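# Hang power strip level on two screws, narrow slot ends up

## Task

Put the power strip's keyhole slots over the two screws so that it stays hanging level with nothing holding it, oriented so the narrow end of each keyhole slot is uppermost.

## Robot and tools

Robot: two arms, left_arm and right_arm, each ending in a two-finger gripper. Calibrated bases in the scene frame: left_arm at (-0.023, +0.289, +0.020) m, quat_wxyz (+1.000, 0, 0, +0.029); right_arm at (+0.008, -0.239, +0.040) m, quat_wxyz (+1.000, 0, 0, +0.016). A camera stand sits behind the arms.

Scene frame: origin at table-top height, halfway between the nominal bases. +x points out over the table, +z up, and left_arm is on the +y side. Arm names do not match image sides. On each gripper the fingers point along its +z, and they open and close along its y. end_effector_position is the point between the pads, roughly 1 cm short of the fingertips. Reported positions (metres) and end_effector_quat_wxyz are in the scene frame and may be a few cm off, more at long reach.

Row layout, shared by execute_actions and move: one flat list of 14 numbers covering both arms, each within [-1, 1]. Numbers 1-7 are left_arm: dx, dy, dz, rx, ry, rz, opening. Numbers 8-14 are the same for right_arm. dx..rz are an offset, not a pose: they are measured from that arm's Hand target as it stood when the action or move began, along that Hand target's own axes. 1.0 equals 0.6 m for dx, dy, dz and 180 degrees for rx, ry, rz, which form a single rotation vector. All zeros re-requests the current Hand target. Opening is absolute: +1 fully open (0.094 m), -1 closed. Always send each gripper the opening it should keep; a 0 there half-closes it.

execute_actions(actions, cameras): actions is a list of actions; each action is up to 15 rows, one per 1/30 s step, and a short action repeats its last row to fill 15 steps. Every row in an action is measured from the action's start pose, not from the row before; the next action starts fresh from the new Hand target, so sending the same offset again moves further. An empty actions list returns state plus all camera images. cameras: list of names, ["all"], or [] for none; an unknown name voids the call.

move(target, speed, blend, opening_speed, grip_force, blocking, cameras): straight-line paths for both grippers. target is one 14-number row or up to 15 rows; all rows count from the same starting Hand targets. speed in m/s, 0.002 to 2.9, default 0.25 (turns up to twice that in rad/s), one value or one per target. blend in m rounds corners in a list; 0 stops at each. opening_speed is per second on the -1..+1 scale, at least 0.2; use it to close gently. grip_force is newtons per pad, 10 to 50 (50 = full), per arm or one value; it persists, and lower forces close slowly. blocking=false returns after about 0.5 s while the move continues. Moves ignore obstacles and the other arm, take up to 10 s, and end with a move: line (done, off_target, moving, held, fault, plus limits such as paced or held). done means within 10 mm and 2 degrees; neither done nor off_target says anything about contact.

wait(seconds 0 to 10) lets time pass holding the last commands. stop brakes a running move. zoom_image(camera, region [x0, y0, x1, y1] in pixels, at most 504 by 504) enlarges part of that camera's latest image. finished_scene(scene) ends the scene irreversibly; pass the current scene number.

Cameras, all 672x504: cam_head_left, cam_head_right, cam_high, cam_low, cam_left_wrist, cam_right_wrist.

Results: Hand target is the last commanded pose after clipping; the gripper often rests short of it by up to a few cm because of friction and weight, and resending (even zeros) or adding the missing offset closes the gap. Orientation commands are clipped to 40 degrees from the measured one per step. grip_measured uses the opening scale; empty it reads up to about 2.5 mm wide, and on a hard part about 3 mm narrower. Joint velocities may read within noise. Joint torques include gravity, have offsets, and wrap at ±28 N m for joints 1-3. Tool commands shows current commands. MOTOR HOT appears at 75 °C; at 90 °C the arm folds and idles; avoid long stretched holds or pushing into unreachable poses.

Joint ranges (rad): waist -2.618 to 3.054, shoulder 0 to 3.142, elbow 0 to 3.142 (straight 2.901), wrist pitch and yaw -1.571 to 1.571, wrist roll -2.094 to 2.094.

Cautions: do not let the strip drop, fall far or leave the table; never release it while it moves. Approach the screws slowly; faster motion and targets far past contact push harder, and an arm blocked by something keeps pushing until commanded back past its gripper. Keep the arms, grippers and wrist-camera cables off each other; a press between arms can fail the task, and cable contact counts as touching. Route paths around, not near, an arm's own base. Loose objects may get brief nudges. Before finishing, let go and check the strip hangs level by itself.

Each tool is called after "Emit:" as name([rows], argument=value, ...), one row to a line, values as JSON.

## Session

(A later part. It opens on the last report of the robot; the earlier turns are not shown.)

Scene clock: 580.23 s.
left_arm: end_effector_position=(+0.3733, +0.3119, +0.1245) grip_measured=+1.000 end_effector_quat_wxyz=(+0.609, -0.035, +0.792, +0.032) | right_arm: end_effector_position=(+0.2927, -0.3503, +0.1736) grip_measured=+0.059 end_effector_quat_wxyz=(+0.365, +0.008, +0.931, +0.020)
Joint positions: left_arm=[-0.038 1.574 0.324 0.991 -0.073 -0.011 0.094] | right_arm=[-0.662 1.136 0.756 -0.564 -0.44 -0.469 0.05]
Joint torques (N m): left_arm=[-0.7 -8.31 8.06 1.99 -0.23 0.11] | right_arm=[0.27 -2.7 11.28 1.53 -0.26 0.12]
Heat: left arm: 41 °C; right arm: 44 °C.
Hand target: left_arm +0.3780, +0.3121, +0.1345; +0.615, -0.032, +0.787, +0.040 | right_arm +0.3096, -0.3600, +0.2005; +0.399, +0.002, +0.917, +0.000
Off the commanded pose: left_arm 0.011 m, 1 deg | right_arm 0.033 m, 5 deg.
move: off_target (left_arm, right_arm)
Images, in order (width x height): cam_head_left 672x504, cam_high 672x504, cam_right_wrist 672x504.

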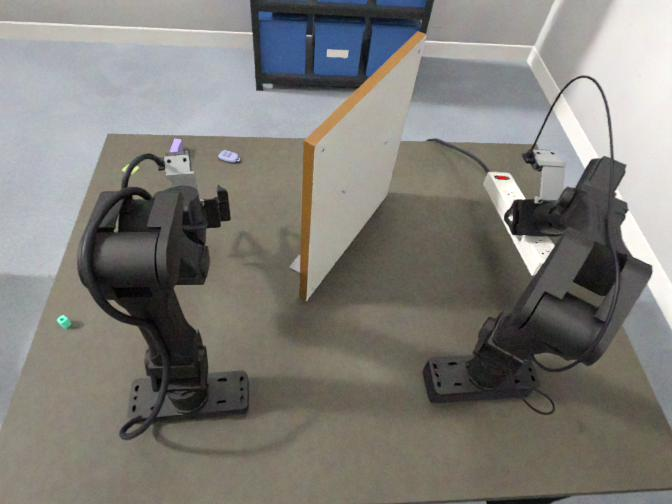

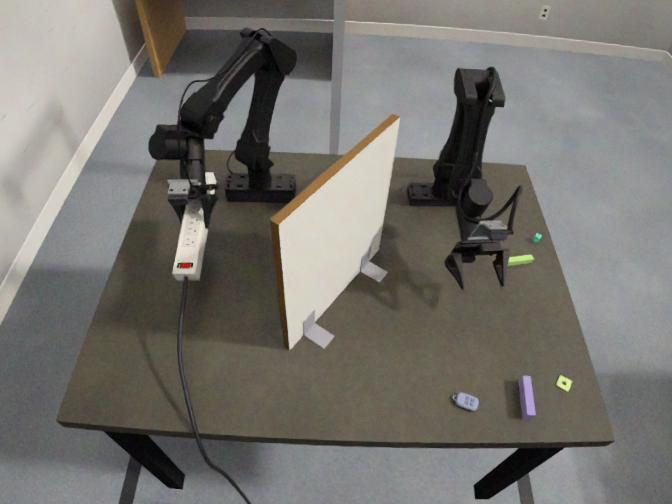

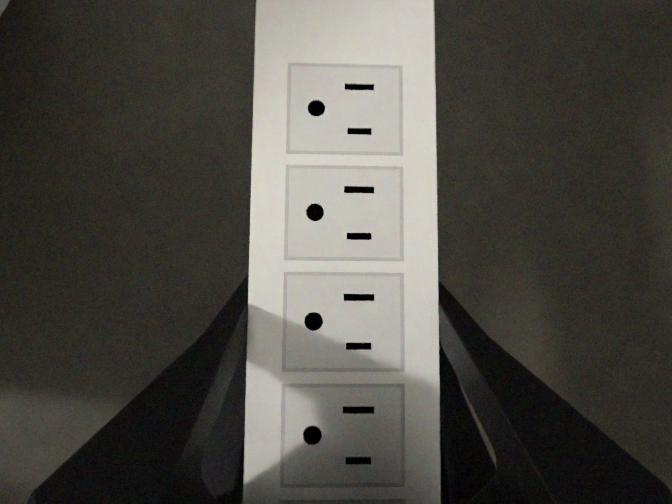

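Emit:
move([
  [0,0,0,0,0,0,1, 0.2071,0,0.1932,0,-0.011,0,-0.3],
  [0,0,0,0,0,0,1, 0.2217,0,0.2069,0,-0.011,0,-0.3],
], speed=[0.15,0.04], cameras=["cam_right_wrist","cam_low"])

Scene clock: 589.30 s.
left_arm: end_effector_position=(+0.3733, +0.3119, +0.1245) grip_measured=+1.000 end_effector_quat_wxyz=(+0.609, -0.035, +0.792, +0.032) | right_arm: end_effector_position=(+0.3143, -0.3599, +0.0250) grip_measured=+0.059 end_effector_quat_wxyz=(+0.421, -0.010, +0.907, -0.003)
Joint positions: left_arm=[-0.038 1.574 0.324 0.991 -0.073 -0.011 0.094] | right_arm=[-0.662 1.692 0.32 0.564 -0.47 -0.46 0.05]
Joint torques (N m): left_arm=[-0.7 -8.31 8.06 2 -0.23 0.11] | right_arm=[-0.4 -3.11 3 1.54 -0.14 0.09]
Heat: left arm: 41 °C; right arm: 44 °C.
Hand target: left_arm +0.3780, +0.3121, +0.1345; +0.615, -0.032, +0.787, +0.040 | right_arm +0.3099, -0.3599, +0.0186; +0.415, +0.002, +0.910, +0.000
Off the commanded pose: left_arm 0.011 m, 1 deg | right_arm 0.008 m, 2 deg.
move: off_target (left_arm)
Images, in order (width x height): cam_low 672x504, cam_right_wrist 672x504.

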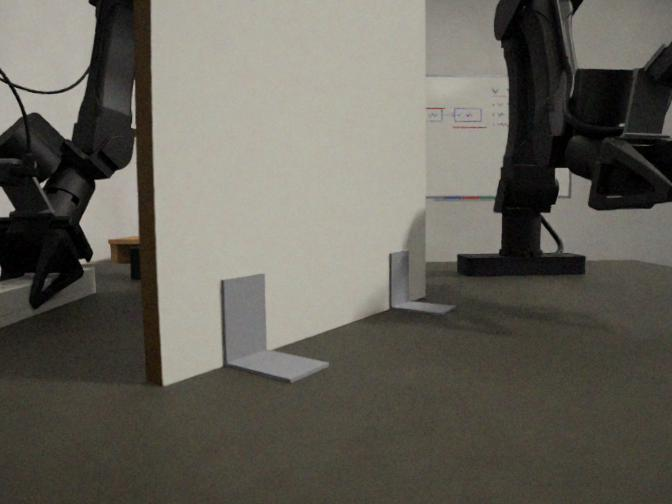

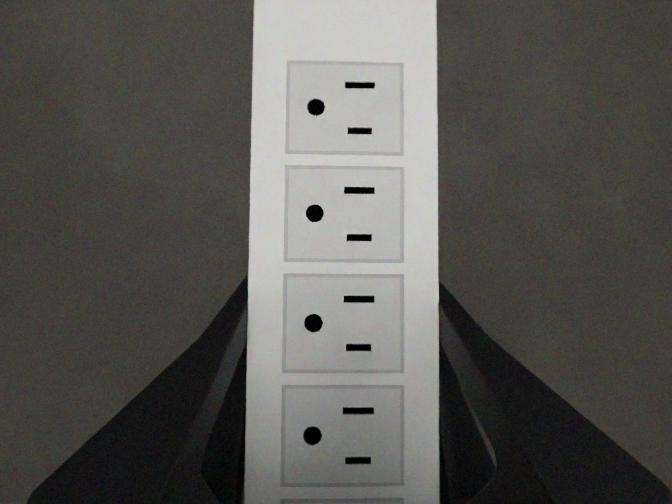

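Emit:
move(target=[0,0,0,0,0,0,1, 0,0,0,0,0,0,0.5], opening_speed=0.6, cameras=["cam_right_wrist"])

Scene clock: 595.17 s.
left_arm: end_effector_position=(+0.3733, +0.3119, +0.1245) grip_measured=+1.000 end_effector_quat_wxyz=(+0.609, -0.035, +0.792, +0.032) | right_arm: end_effector_position=(+0.3141, -0.3618, +0.0247) grip_measured=+0.498 end_effector_quat_wxyz=(+0.420, -0.005, +0.907, -0.006)
Joint positions: left_arm=[-0.038 1.574 0.324 0.991 -0.073 -0.011 0.094] | right_arm=[-0.662 1.692 0.32 0.565 -0.46 -0.454 0.07]
Joint torques (N m): left_arm=[-0.69 -8.29 8.05 1.99 -0.23 0.11] | right_arm=[-0.34 -3.1 3.08 1.49 -0.25 0.04]
Heat: left arm: 41 °C; right arm: 43 °C.
Hand target: left_arm +0.3780, +0.3121, +0.1345; +0.615, -0.032, +0.787, +0.040 | right_arm +0.3098, -0.3599, +0.0185; +0.415, +0.002, +0.910, +0.000
Off the commanded pose: left_arm 0.011 m, 1 deg | right_arm 0.008 m, 1 deg.
move: off_target (left_arm)
Images, in order (width x height): cam_right_wrist 672x504.

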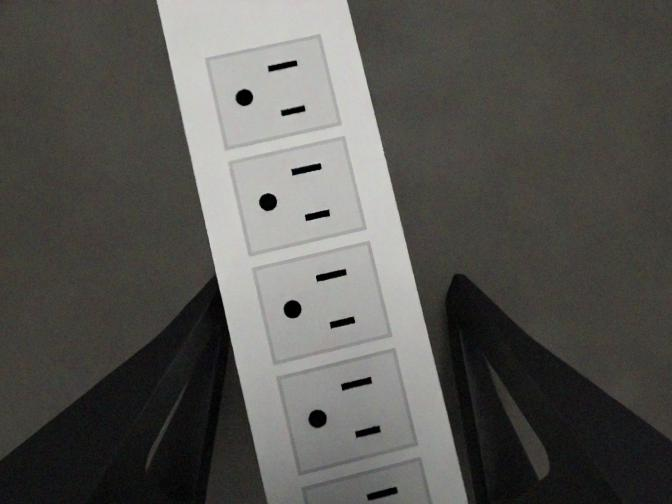

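Emit:
move(target=[0,0,0,0,0,0,1, -0.1273,0.0052,-0.0858,-0.0296,0.2712,-0.065,0.7], speed=0.2, cameras=["cam_right_wrist","cam_high"])

Scene clock: 608.33 s.
left_arm: end_effector_position=(+0.3733, +0.3119, +0.1245) grip_measured=+1.000 end_effector_quat_wxyz=(+0.609, -0.035, +0.792, +0.032) | right_arm: end_effector_position=(+0.3131, -0.3555, +0.1077) grip_measured=+0.698 end_effector_quat_wxyz=(-0.003, -0.102, +0.995, +0.003)
Joint positions: left_arm=[-0.038 1.574 0.324 0.991 -0.073 -0.011 0.094] | right_arm=[-0.402 1.81 1.344 -1.112 -0.003 -0.574 0.08]
Joint torques (N m): left_arm=[-0.69 -8.31 8.06 1.99 -0.23 0.11] | right_arm=[0.47 -5.65 8.53 0.1 0 -0.04]
Heat: left arm: 41 °C; right arm: 41 °C.
Hand target: left_arm +0.3780, +0.3121, +0.1345; +0.615, -0.032, +0.787, +0.040 | right_arm +0.3211, -0.3570, +0.1100; +0.000, -0.107, +0.994, +0.000
Off the commanded pose: left_arm 0.011 m, 1 deg | right_arm 0.008 m, 1 deg.
move: off_target (left_arm)
Images, in order (width x height): cam_high 672x504, cam_right_wrist 672x504.

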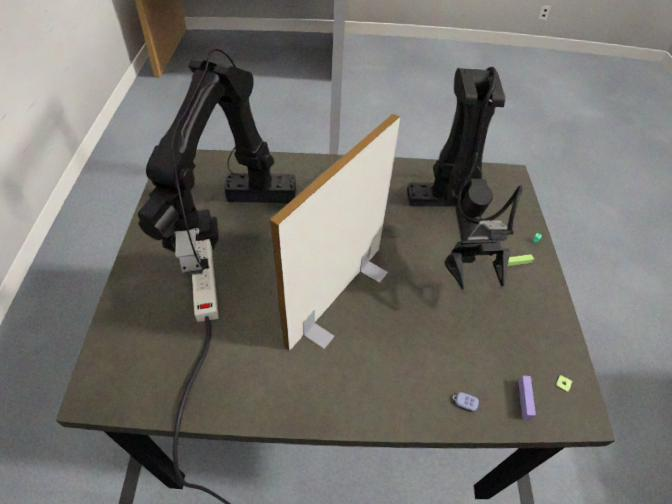

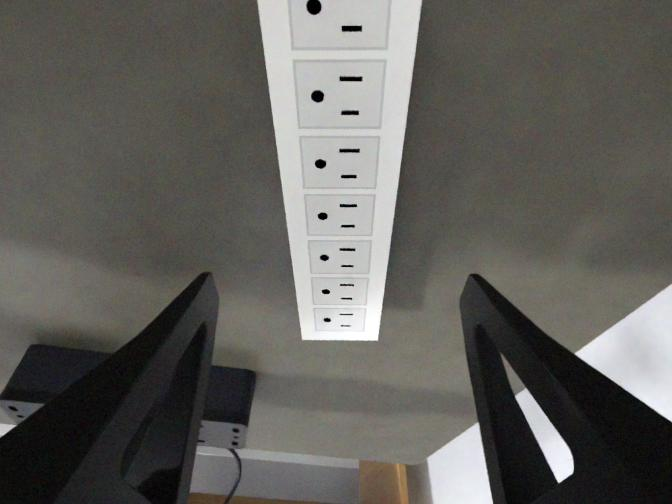

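Emit:
move(target=[0,0,0,0,0,0,1, 0.0035,0.006,0.169,0,0,0,0.7], speed=0.12, cameras=["cam_right_wrist"])

Scene clock: 615.53 s.
left_arm: end_effector_position=(+0.3733, +0.3119, +0.1245) grip_measured=+1.000 end_effector_quat_wxyz=(+0.609, -0.035, +0.792, +0.032) | right_arm: end_effector_position=(+0.3202, -0.3571, +0.0160) grip_measured=+0.698 end_effector_quat_wxyz=(+0.007, -0.104, +0.995, -0.003)
Joint positions: left_arm=[-0.038 1.574 0.324 0.991 -0.073 -0.011 0.094] | right_arm=[-0.398 1.952 1.138 -0.742 -0.002 -0.574 0.08]
Joint torques (N m): left_arm=[-0.7 -8.31 8.06 1.99 -0.23 0.11] | right_arm=[0.54 -6.32 4.46 0.33 0 0]
Heat: left arm: 41 °C; right arm: 41 °C.
Hand target: left_arm +0.3780, +0.3121, +0.1345; +0.615, -0.032, +0.787, +0.040 | right_arm +0.3183, -0.3539, +0.0086; +0.000, -0.107, +0.994, +0.000
Off the commanded pose: left_arm 0.011 m, 1 deg | right_arm 0.008 m, 1 deg.
move: off_target (left_arm)
Images, in order (width x height): cam_right_wrist 672x504.

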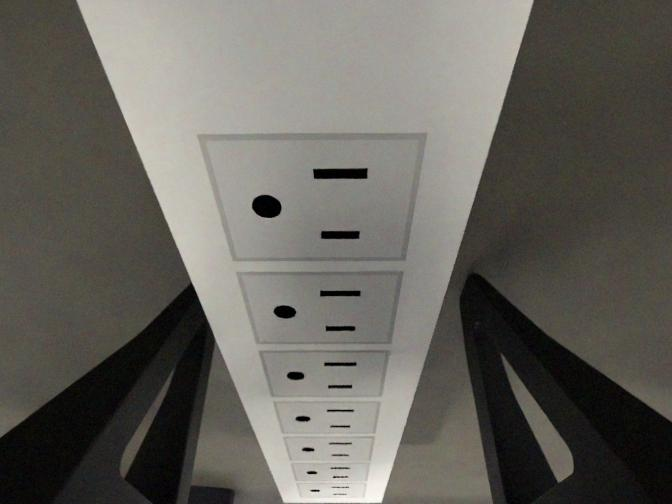

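Emit:
move(target=[0,0,0,0,0,0,1, -0.005,0.011,-0.0065,0,0,0,0.7], speed=0.12, cameras=["cam_right_wrist"])

Scene clock: 619.70 s.
left_arm: end_effector_position=(+0.3733, +0.3119, +0.1245) grip_measured=+1.000 end_effector_quat_wxyz=(+0.609, -0.035, +0.792, +0.032) | right_arm: end_effector_position=(+0.3230, -0.3497, +0.0160) grip_measured=+0.698 end_effector_quat_wxyz=(+0.007, -0.108, +0.994, -0.003)
Joint positions: left_arm=[-0.038 1.574 0.324 0.991 -0.073 -0.011 0.094] | right_arm=[-0.374 1.952 1.138 -0.741 -0.001 -0.558 0.08]
Joint torques (N m): left_arm=[-0.69 -8.29 8.06 1.99 -0.23 0.11] | right_arm=[0.4 -7.23 4.62 0.2 0 0.05]
Heat: left arm: 41 °C; right arm: 40 °C.
Hand target: left_arm +0.3780, +0.3121, +0.1345; +0.615, -0.032, +0.787, +0.040 | right_arm +0.3199, -0.3467, +0.0125; +0.000, -0.107, +0.994, +0.000
Off the commanded pose: left_arm 0.011 m, 1 deg | right_arm 0.006 m, 1 deg.
move: off_target (left_arm)
Images, in order (width x height): cam_right_wrist 672x504.

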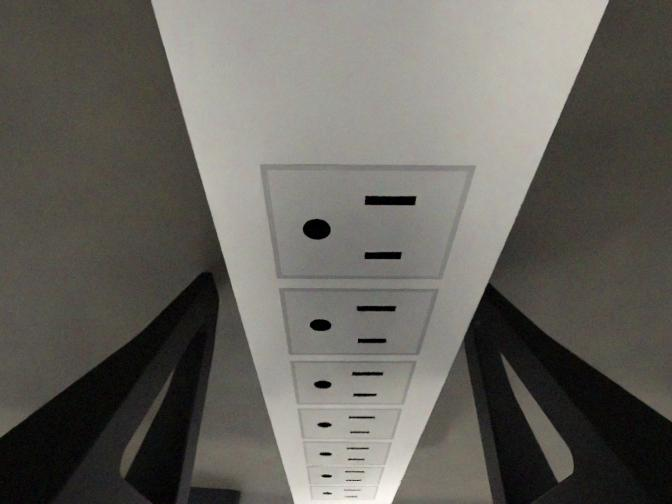

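Emit:
move(target=[0,0,0,0,0,0,1, 0,-0.0058,-0.007,0,0,0,0.7], speed=0.12)

Emit:
move(target=[0,0,0,0,0,0,1, 0,0,0,0,0,0,-0.3], grip_force=50, opening_speed=0.4, cameras=["cam_right_wrist","cam_high"])

Scene clock: 632.30 s.
left_arm: end_effector_position=(+0.3733, +0.3119, +0.1245) grip_measured=+1.000 end_effector_quat_wxyz=(+0.609, -0.035, +0.792, +0.032) | right_arm: end_effector_position=(+0.3197, -0.3485, +0.0159) grip_measured=+0.698 end_effector_quat_wxyz=(+0.001, -0.108, +0.994, +0.000)
Joint positions: left_arm=[-0.038 1.574 0.324 0.991 -0.073 -0.011 0.094] | right_arm=[-0.374 1.952 1.138 -0.756 -0.001 -0.558 0.08]
Joint torques (N m): left_arm=[-0.69 -8.31 8.08 1.99 -0.23 0.11] | right_arm=[-0.28 -7.36 5.75 0.16 -0.03 -0.03]
Heat: left arm: 42 °C; right arm: 40 °C.
Hand target: left_arm +0.3780, +0.3121, +0.1345; +0.615, -0.032, +0.787, +0.040 | right_arm +0.3206, -0.3501, +0.0167; +0.000, -0.107, +0.994, +0.000
Off the commanded pose: left_arm 0.011 m, 1 deg | right_arm 0.002 m, 0 deg.
move: off_target (left_arm)

Scene clock: 635.00 s.
left_arm: end_effector_position=(+0.3733, +0.3119, +0.1245) grip_measured=+1.000 end_effector_quat_wxyz=(+0.609, -0.035, +0.792, +0.032) | right_arm: end_effector_position=(+0.3194, -0.3495, +0.0159) grip_measured=+0.061 end_effector_quat_wxyz=(+0.000, -0.108, +0.994, -0.002)
Joint positions: left_arm=[-0.038 1.574 0.324 0.991 -0.073 -0.011 0.094] | right_arm=[-0.374 1.952 1.138 -0.755 0.004 -0.558 0.05]
Joint torques (N m): left_arm=[-0.7 -8.31 8.06 1.99 -0.23 0.11] | right_arm=[-0.29 -7.46 5.76 0.14 -0.07 -0.01]
Heat: left arm: 42 °C; right arm: 40 °C.
Hand target: left_arm +0.3780, +0.3121, +0.1345; +0.615, -0.032, +0.787, +0.040 | right_arm +0.3206, -0.3502, +0.0167; +0.000, -0.107, +0.994, +0.000
Off the commanded pose: left_arm 0.011 m, 1 deg | right_arm 0.002 m, 0 deg.
move: off_target (left_arm)
Images, in order (width x height): cam_high 672x504, cam_right_wrist 672x504.

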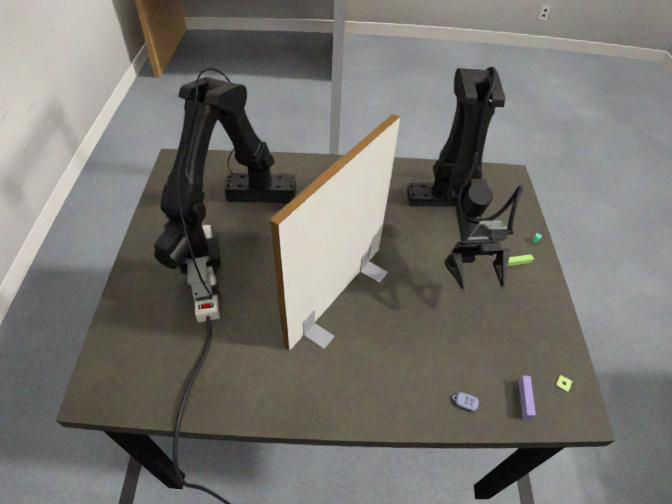

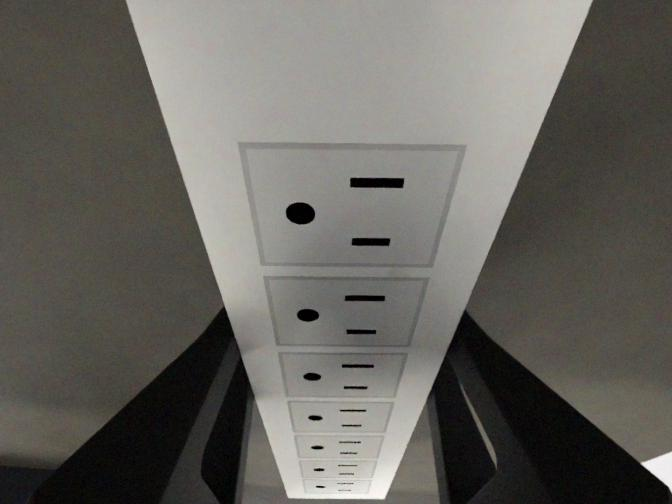

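Emit:
move([
  [0,0,0,0,0,0,1, 0,0,-0.175,0,0,0,-0.3],
  [0,0,0,0,0,0,1, 0.085,0.2405,-0.2217,0,0,-0.4594,-0.3],
], speed=[0.12,0.2], blend=[0.03,0], cameras=["all"])

Scene clock: 671.17 s.
left_arm: end_effector_position=(+0.3733, +0.3119, +0.1245) grip_measured=+1.000 end_effector_quat_wxyz=(+0.609, -0.035, +0.792, +0.032) | right_arm: end_effector_position=(+0.2589, -0.2313, +0.1442) grip_measured=+0.060 end_effector_quat_wxyz=(+0.001, +0.708, -0.705, +0.028)
Joint positions: left_arm=[-0.038 1.574 0.324 0.991 -0.073 -0.011 0.094] | right_arm=[0.026 1.461 1.117 -1.19 0.044 -1.518 0.05]
Joint torques (N m): left_arm=[-0.7 -8.31 8.05 1.99 -0.23 0.11] | right_arm=[1.22 -7.58 5.19 -0.3 -0.51 -0.6]
Heat: left arm: 42 °C; right arm: 40 °C.
Hand target: left_arm +0.3780, +0.3121, +0.1345; +0.615, -0.032, +0.787, +0.040 | right_arm +0.2400, -0.2200, +0.1498; -0.001, +0.737, -0.676, +0.000
Off the commanded pose: left_arm 0.011 m, 1 deg | right_arm 0.023 m, 6 deg.
move: off_target (left_arm, right_arm)

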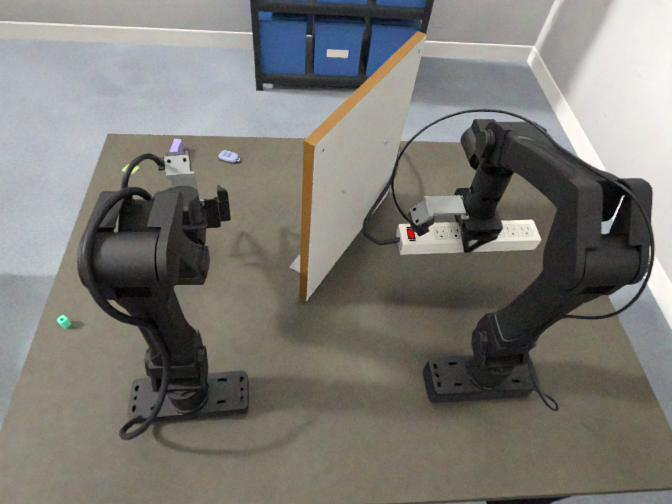

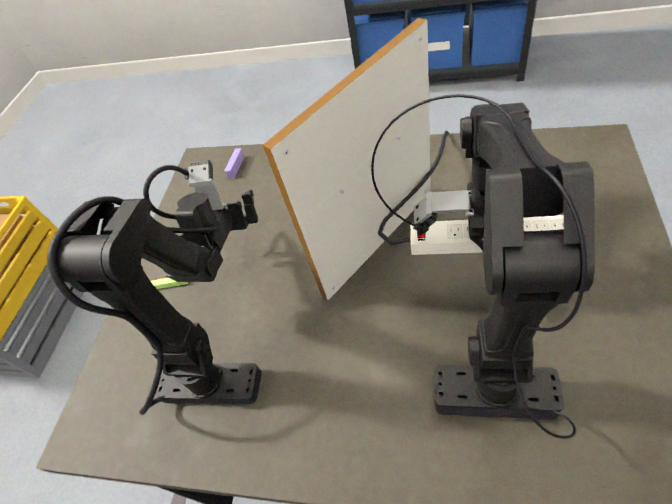

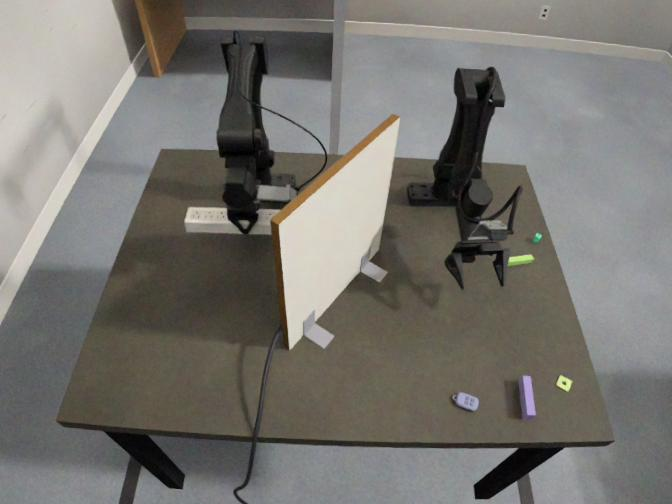

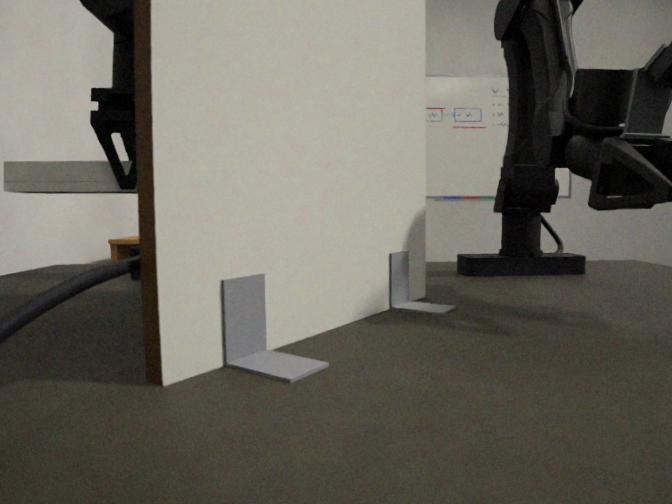

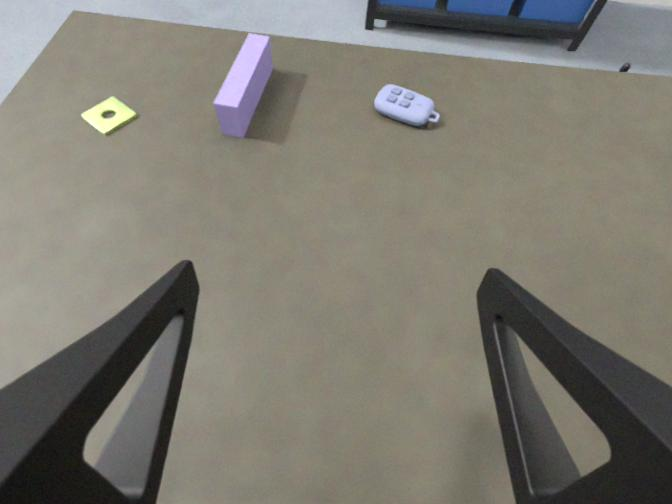

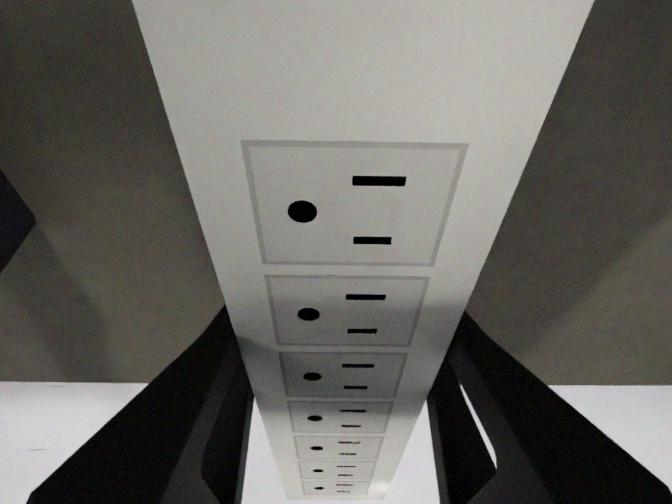

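Emit:
move(target=[0,0,0,0,0,0,1, -0.201,-0.096,-0.1667,0.2077,-0.0969,-0.2664,-0.3], speed=0.18, cameras=["cam_right_wrist","cam_high","cam_head_left","cam_head_right","cam_low"])

Scene clock: 682.70 s.
left_arm: end_effector_position=(+0.3733, +0.3119, +0.1245) grip_measured=+1.000 end_effector_quat_wxyz=(+0.609, -0.035, +0.792, +0.032) | right_arm: end_effector_position=(+0.2950, -0.1138, +0.2310) grip_measured=+0.060 end_effector_quat_wxyz=(-0.274, +0.888, -0.348, +0.126)
Joint positions: left_arm=[-0.038 1.574 0.324 0.991 -0.073 -0.011 0.094] | right_arm=[0.21 1.232 1.117 -0.91 -0.292 -2.072 0.05]
Joint torques (N m): left_arm=[-0.7 -8.31 8.06 1.99 -0.23 0.11] | right_arm=[1.25 -6.12 7.62 1.11 -1.18 -0.03]
Heat: left arm: 42 °C; right arm: 41 °C.
Hand target: left_arm +0.3780, +0.3121, +0.1345; +0.615, -0.032, +0.787, +0.040 | right_arm +0.2868, -0.0950, +0.2500; -0.327, +0.896, -0.282, +0.103
Off the commanded pose: left_arm 0.011 m, 1 deg | right_arm 0.028 m, 10 deg.
joint sent to its limit (right arm) — joint 6 (wrist roll), lower limit. The joint targets are off in orientation, not in position.
move: off_target (left_arm, right_arm)
Images, in order (width x height): cam_head_left 672x504, cam_head_right 672x504, cam_high 672x504, cam_low 672x504, cam_right_wrist 672x504.

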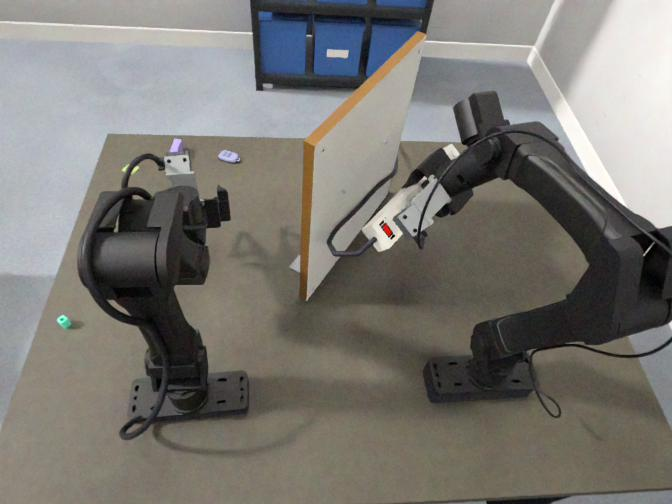

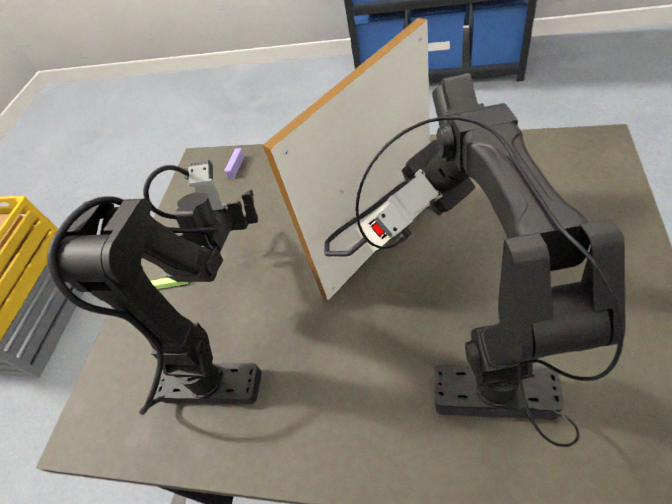

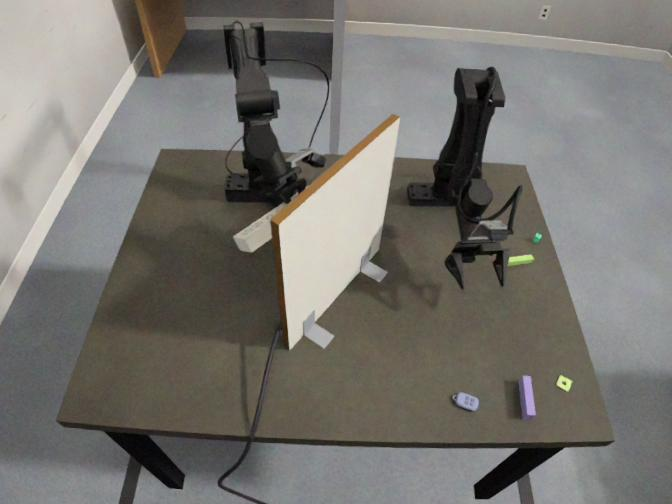

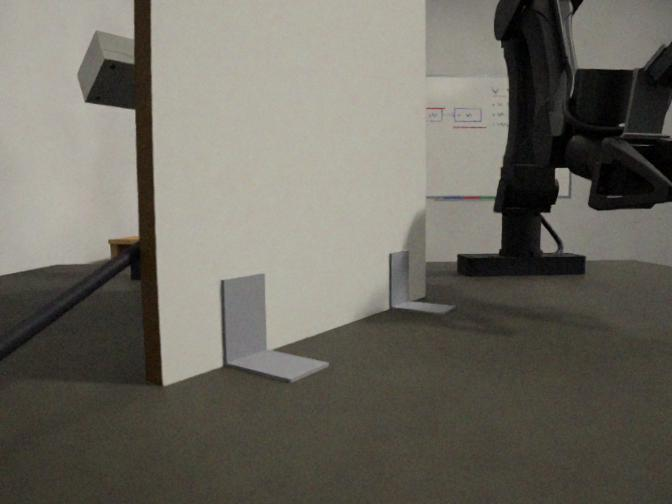

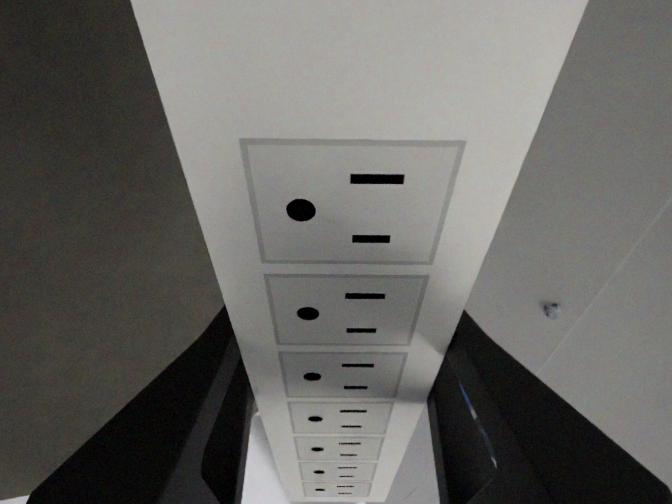

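Emit:
zoom_image(camera="cam_head_left", region=[290, 120, 470, 300])

Emit:
zoom_image(camera="cam_head_right", region=[290, 110, 470, 290])

Scaled by 2.800.

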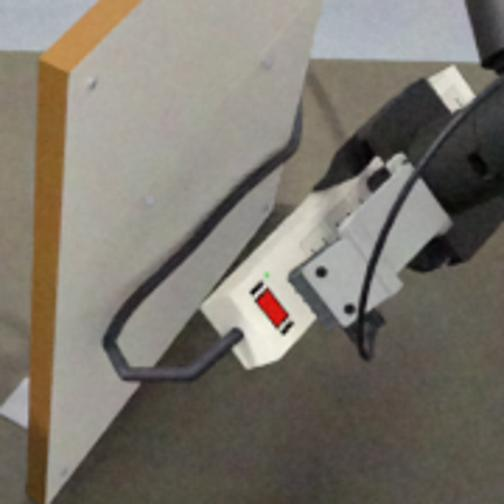

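Scaled by 2.800.

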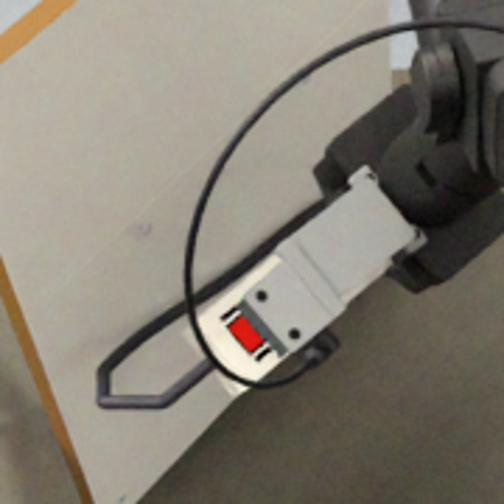

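Emit:
move(target=[0,0,0,0,0,0,1, 0.0108,-0.0693,-0.0613,0.2778,0,0,-0.3], speed=0.15, cameras=["all"])

Scene clock: 756.50 s.
left_arm: end_effector_position=(+0.3733, +0.3119, +0.1245) grip_measured=+1.000 end_effector_quat_wxyz=(+0.609, -0.035, +0.792, +0.032) | right_arm: end_effector_position=(+0.3039, -0.0982, +0.2974) grip_measured=+0.060 end_effector_quat_wxyz=(+0.657, -0.681, +0.230, -0.228)
Joint positions: left_arm=[-0.038 1.574 0.324 0.991 -0.073 -0.011 0.094] | right_arm=[-0.046 0.979 0.457 0.467 -0.925 -1.623 0.05]
Joint torques (N m): left_arm=[-0.7 -8.31 8.06 2 -0.23 0.11] | right_arm=[0.34 -1.54 6.74 2.05 -0.61 0.35]
Heat: left arm: 42 °C; right arm: 45 °C.
Hand target: left_arm +0.3780, +0.3121, +0.1345; +0.615, -0.032, +0.787, +0.040 | right_arm +0.2968, -0.0920, +0.3049; +0.675, -0.674, +0.212, -0.213
Off the commanded pose: left_arm 0.011 m, 1 deg | right_arm 0.012 m, 3 deg.
move: off_target (left_arm, right_arm)

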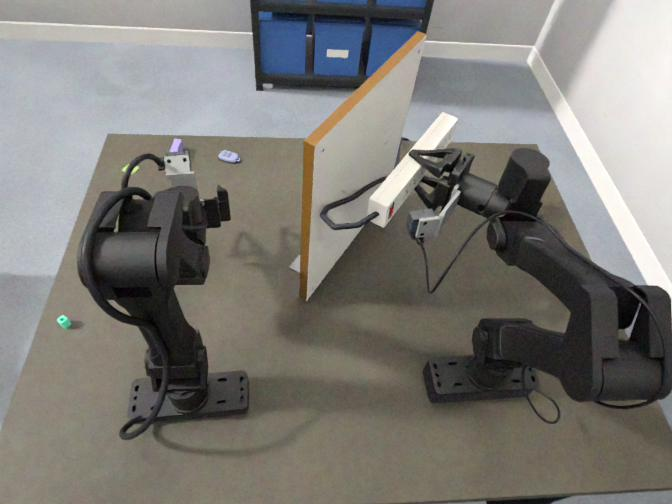

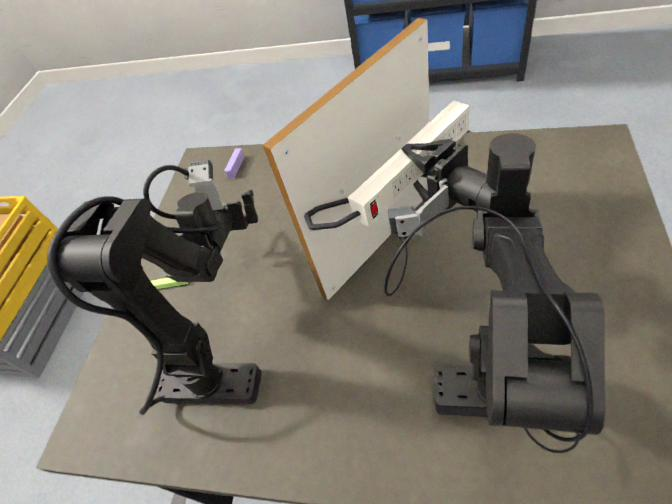

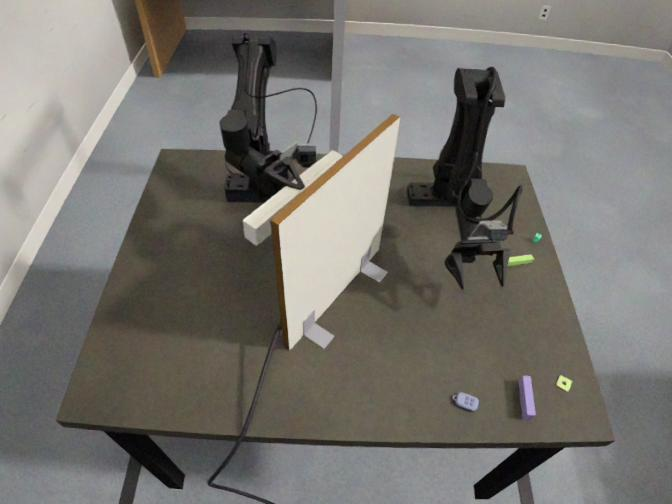

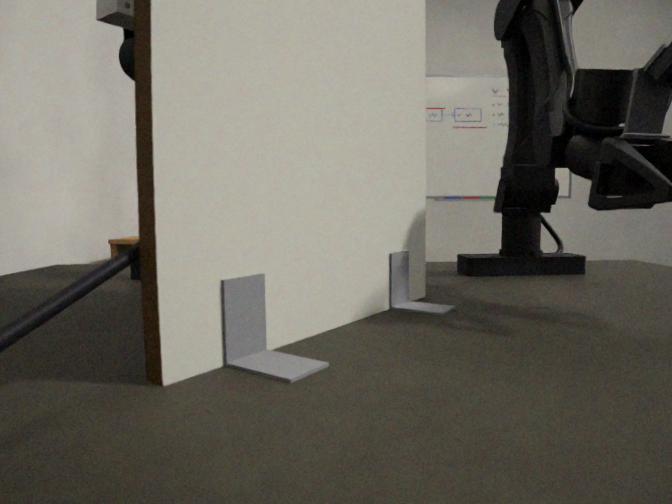

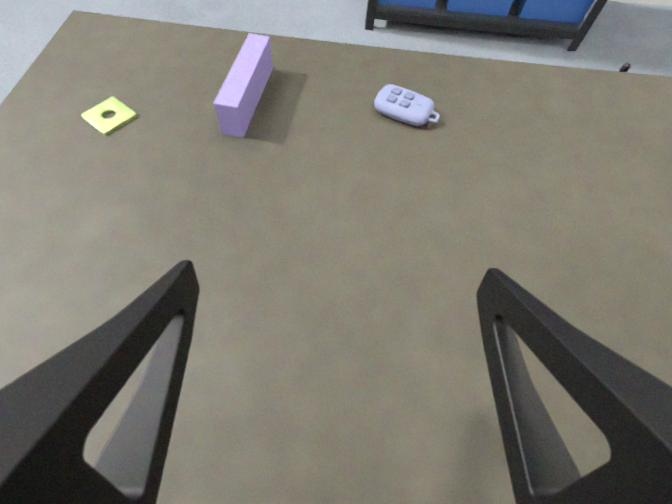

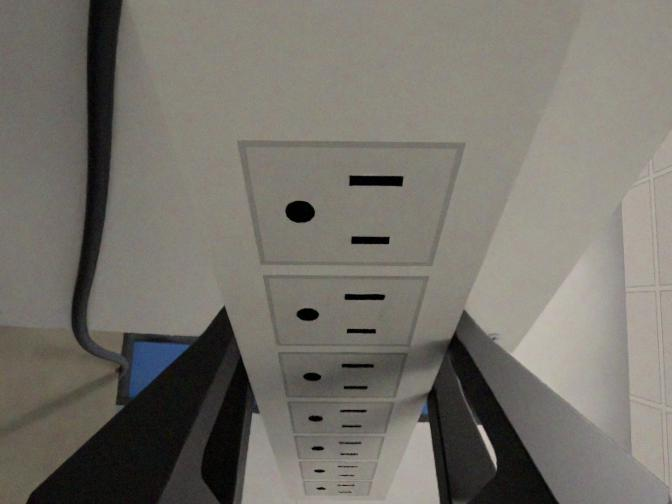

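Emit:
zoom_image(camera="cam_head_left", region=[310, 100, 470, 240])

Emit:
zoom_image(camera="cam_head_right", region=[330, 90, 490, 240])

Scaled by 3.150.

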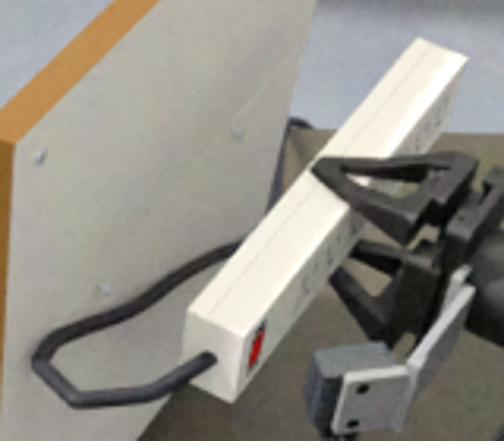

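Scaled by 3.150.

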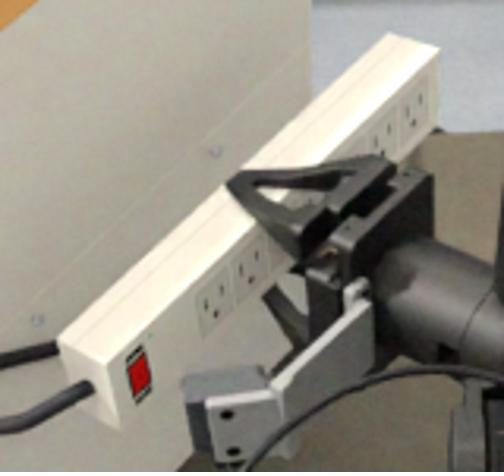

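Emit:
move(target=[0,0,0,0,0,0,1, 0,0,0.067,0,-0.0156,0,-0.3], speed=0.1, cameras=["cam_head_left","cam_head_right","cam_right_wrist","cam_high"])

Emit:
zoom_image(camera="cam_head_left", region=[310, 100, 470, 240])

Emit:
zoom_image(camera="cam_head_right", region=[310, 80, 470, 220])

Scene clock: 793.50 s.
left_arm: end_effector_position=(+0.3733, +0.3119, +0.1245) grip_measured=+1.000 end_effector_quat_wxyz=(+0.609, -0.035, +0.792, +0.032) | right_arm: end_effector_position=(+0.3135, -0.0672, +0.2674) grip_measured=+0.060 end_effector_quat_wxyz=(+0.654, -0.697, +0.232, -0.179)
Joint positions: left_arm=[-0.038 1.574 0.324 0.991 -0.073 -0.011 0.094] | right_arm=[0.07 1.136 0.457 0.554 -0.878 -1.613 0.05]
Joint torques (N m): left_arm=[-0.7 -8.29 8.06 1.99 -0.23 0.11] | right_arm=[1.07 -2.32 11.75 2.22 -0.29 0.34]
Heat: left arm: 42 °C; right arm: 43 °C.
Hand target: left_arm +0.3780, +0.3121, +0.1345; +0.615, -0.032, +0.787, +0.040 | right_arm +0.3199, -0.0592, +0.3050; +0.680, -0.679, +0.196, -0.196
Off the commanded pose: left_arm 0.011 m, 1 deg | right_arm 0.039 m, 6 deg.
move: off_target (left_arm, right_arm)
Images, in order (width x height): cam_head_left 672x504, cam_head_right 672x504, cam_high 672x504, cam_right_wrist 672x504.

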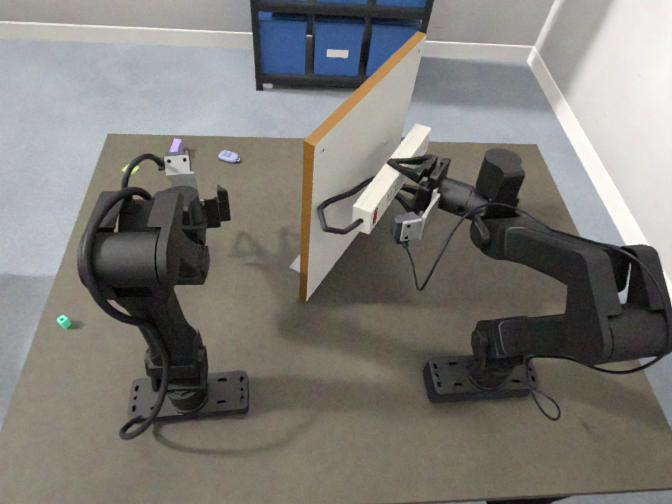

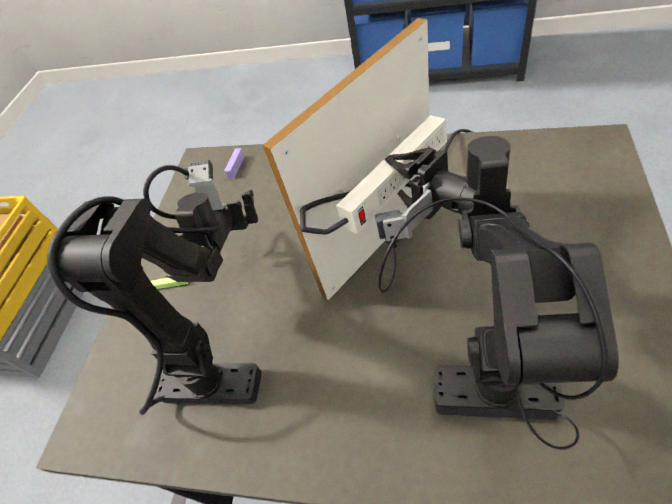

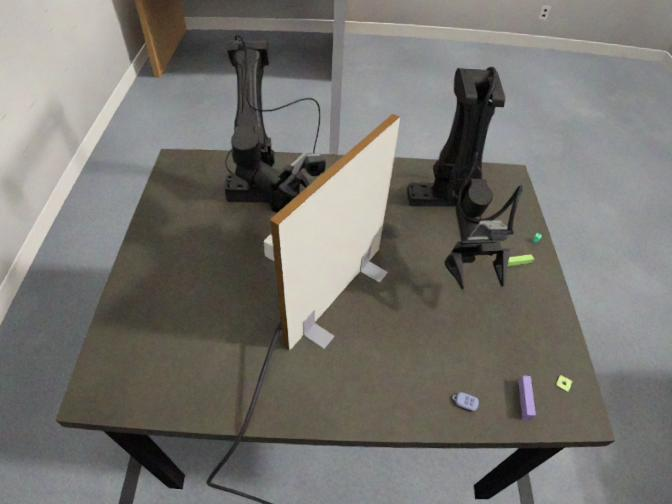

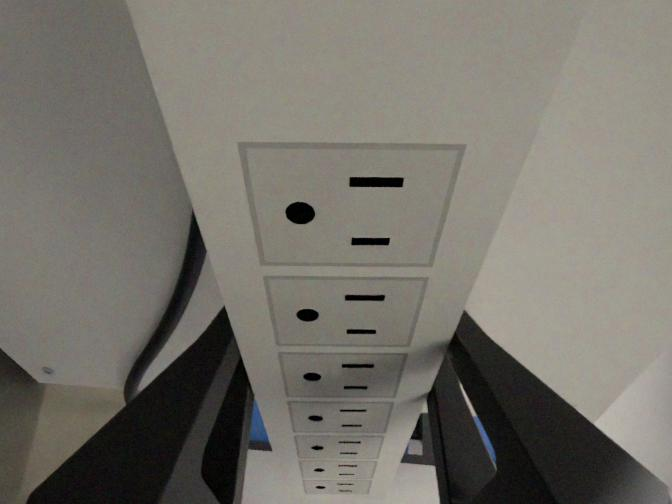

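Scaled by 3.150.

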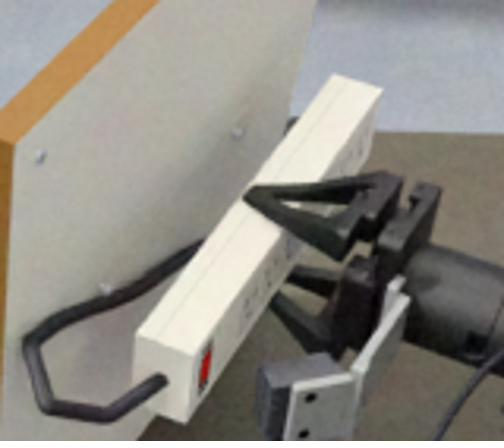

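Scaled by 3.150.

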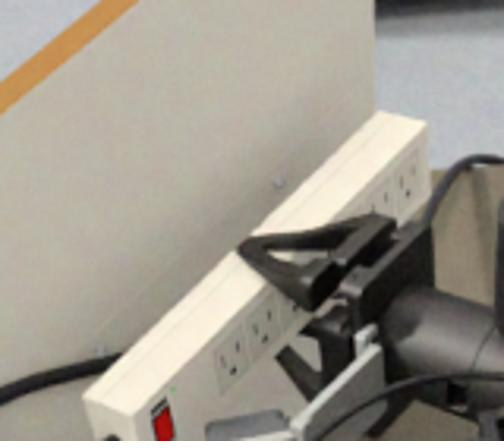

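Emit:
move(target=[0,0,0,0,0,0,1, 0,-0.035,0,0,0,0,-0.3], speed=0.08, cameras=["cam_head_left","cam_head_right"])

Scene clock: 819.93 s.
left_arm: end_effector_position=(+0.3733, +0.3119, +0.1245) grip_measured=+1.000 end_effector_quat_wxyz=(+0.609, -0.035, +0.792, +0.032) | right_arm: end_effector_position=(+0.3198, -0.0655, +0.2826) grip_measured=+0.060 end_effector_quat_wxyz=(+0.653, -0.699, +0.233, -0.175)
Joint positions: left_arm=[-0.038 1.574 0.324 0.991 -0.073 -0.011 0.094] | right_arm=[0.073 1.136 0.529 0.472 -0.878 -1.613 0.05]
Joint torques (N m): left_arm=[-0.7 -8.29 8.06 1.99 -0.23 0.11] | right_arm=[0.92 -5.15 11.59 2.04 -0.28 0.35]
Heat: left arm: 42 °C; right arm: 49 °C.
Hand target: left_arm +0.3780, +0.3121, +0.1345; +0.615, -0.032, +0.787, +0.040 | right_arm +0.3198, -0.0591, +0.3260; +0.680, -0.679, +0.196, -0.196
Off the commanded pose: left_arm 0.011 m, 1 deg | right_arm 0.044 m, 6 deg.
move: off_target (left_arm, right_arm)
Images, in order (width x height): cam_head_left 672x504, cam_head_right 672x504.

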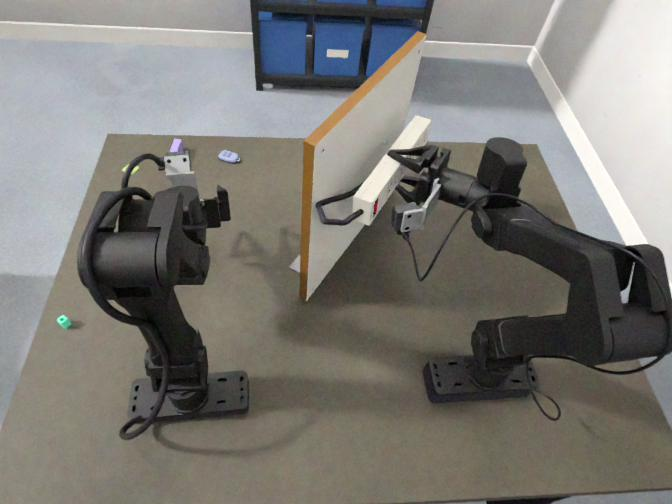

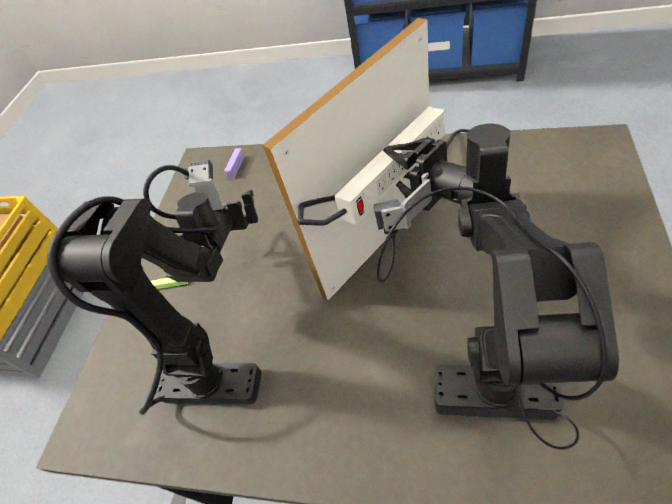

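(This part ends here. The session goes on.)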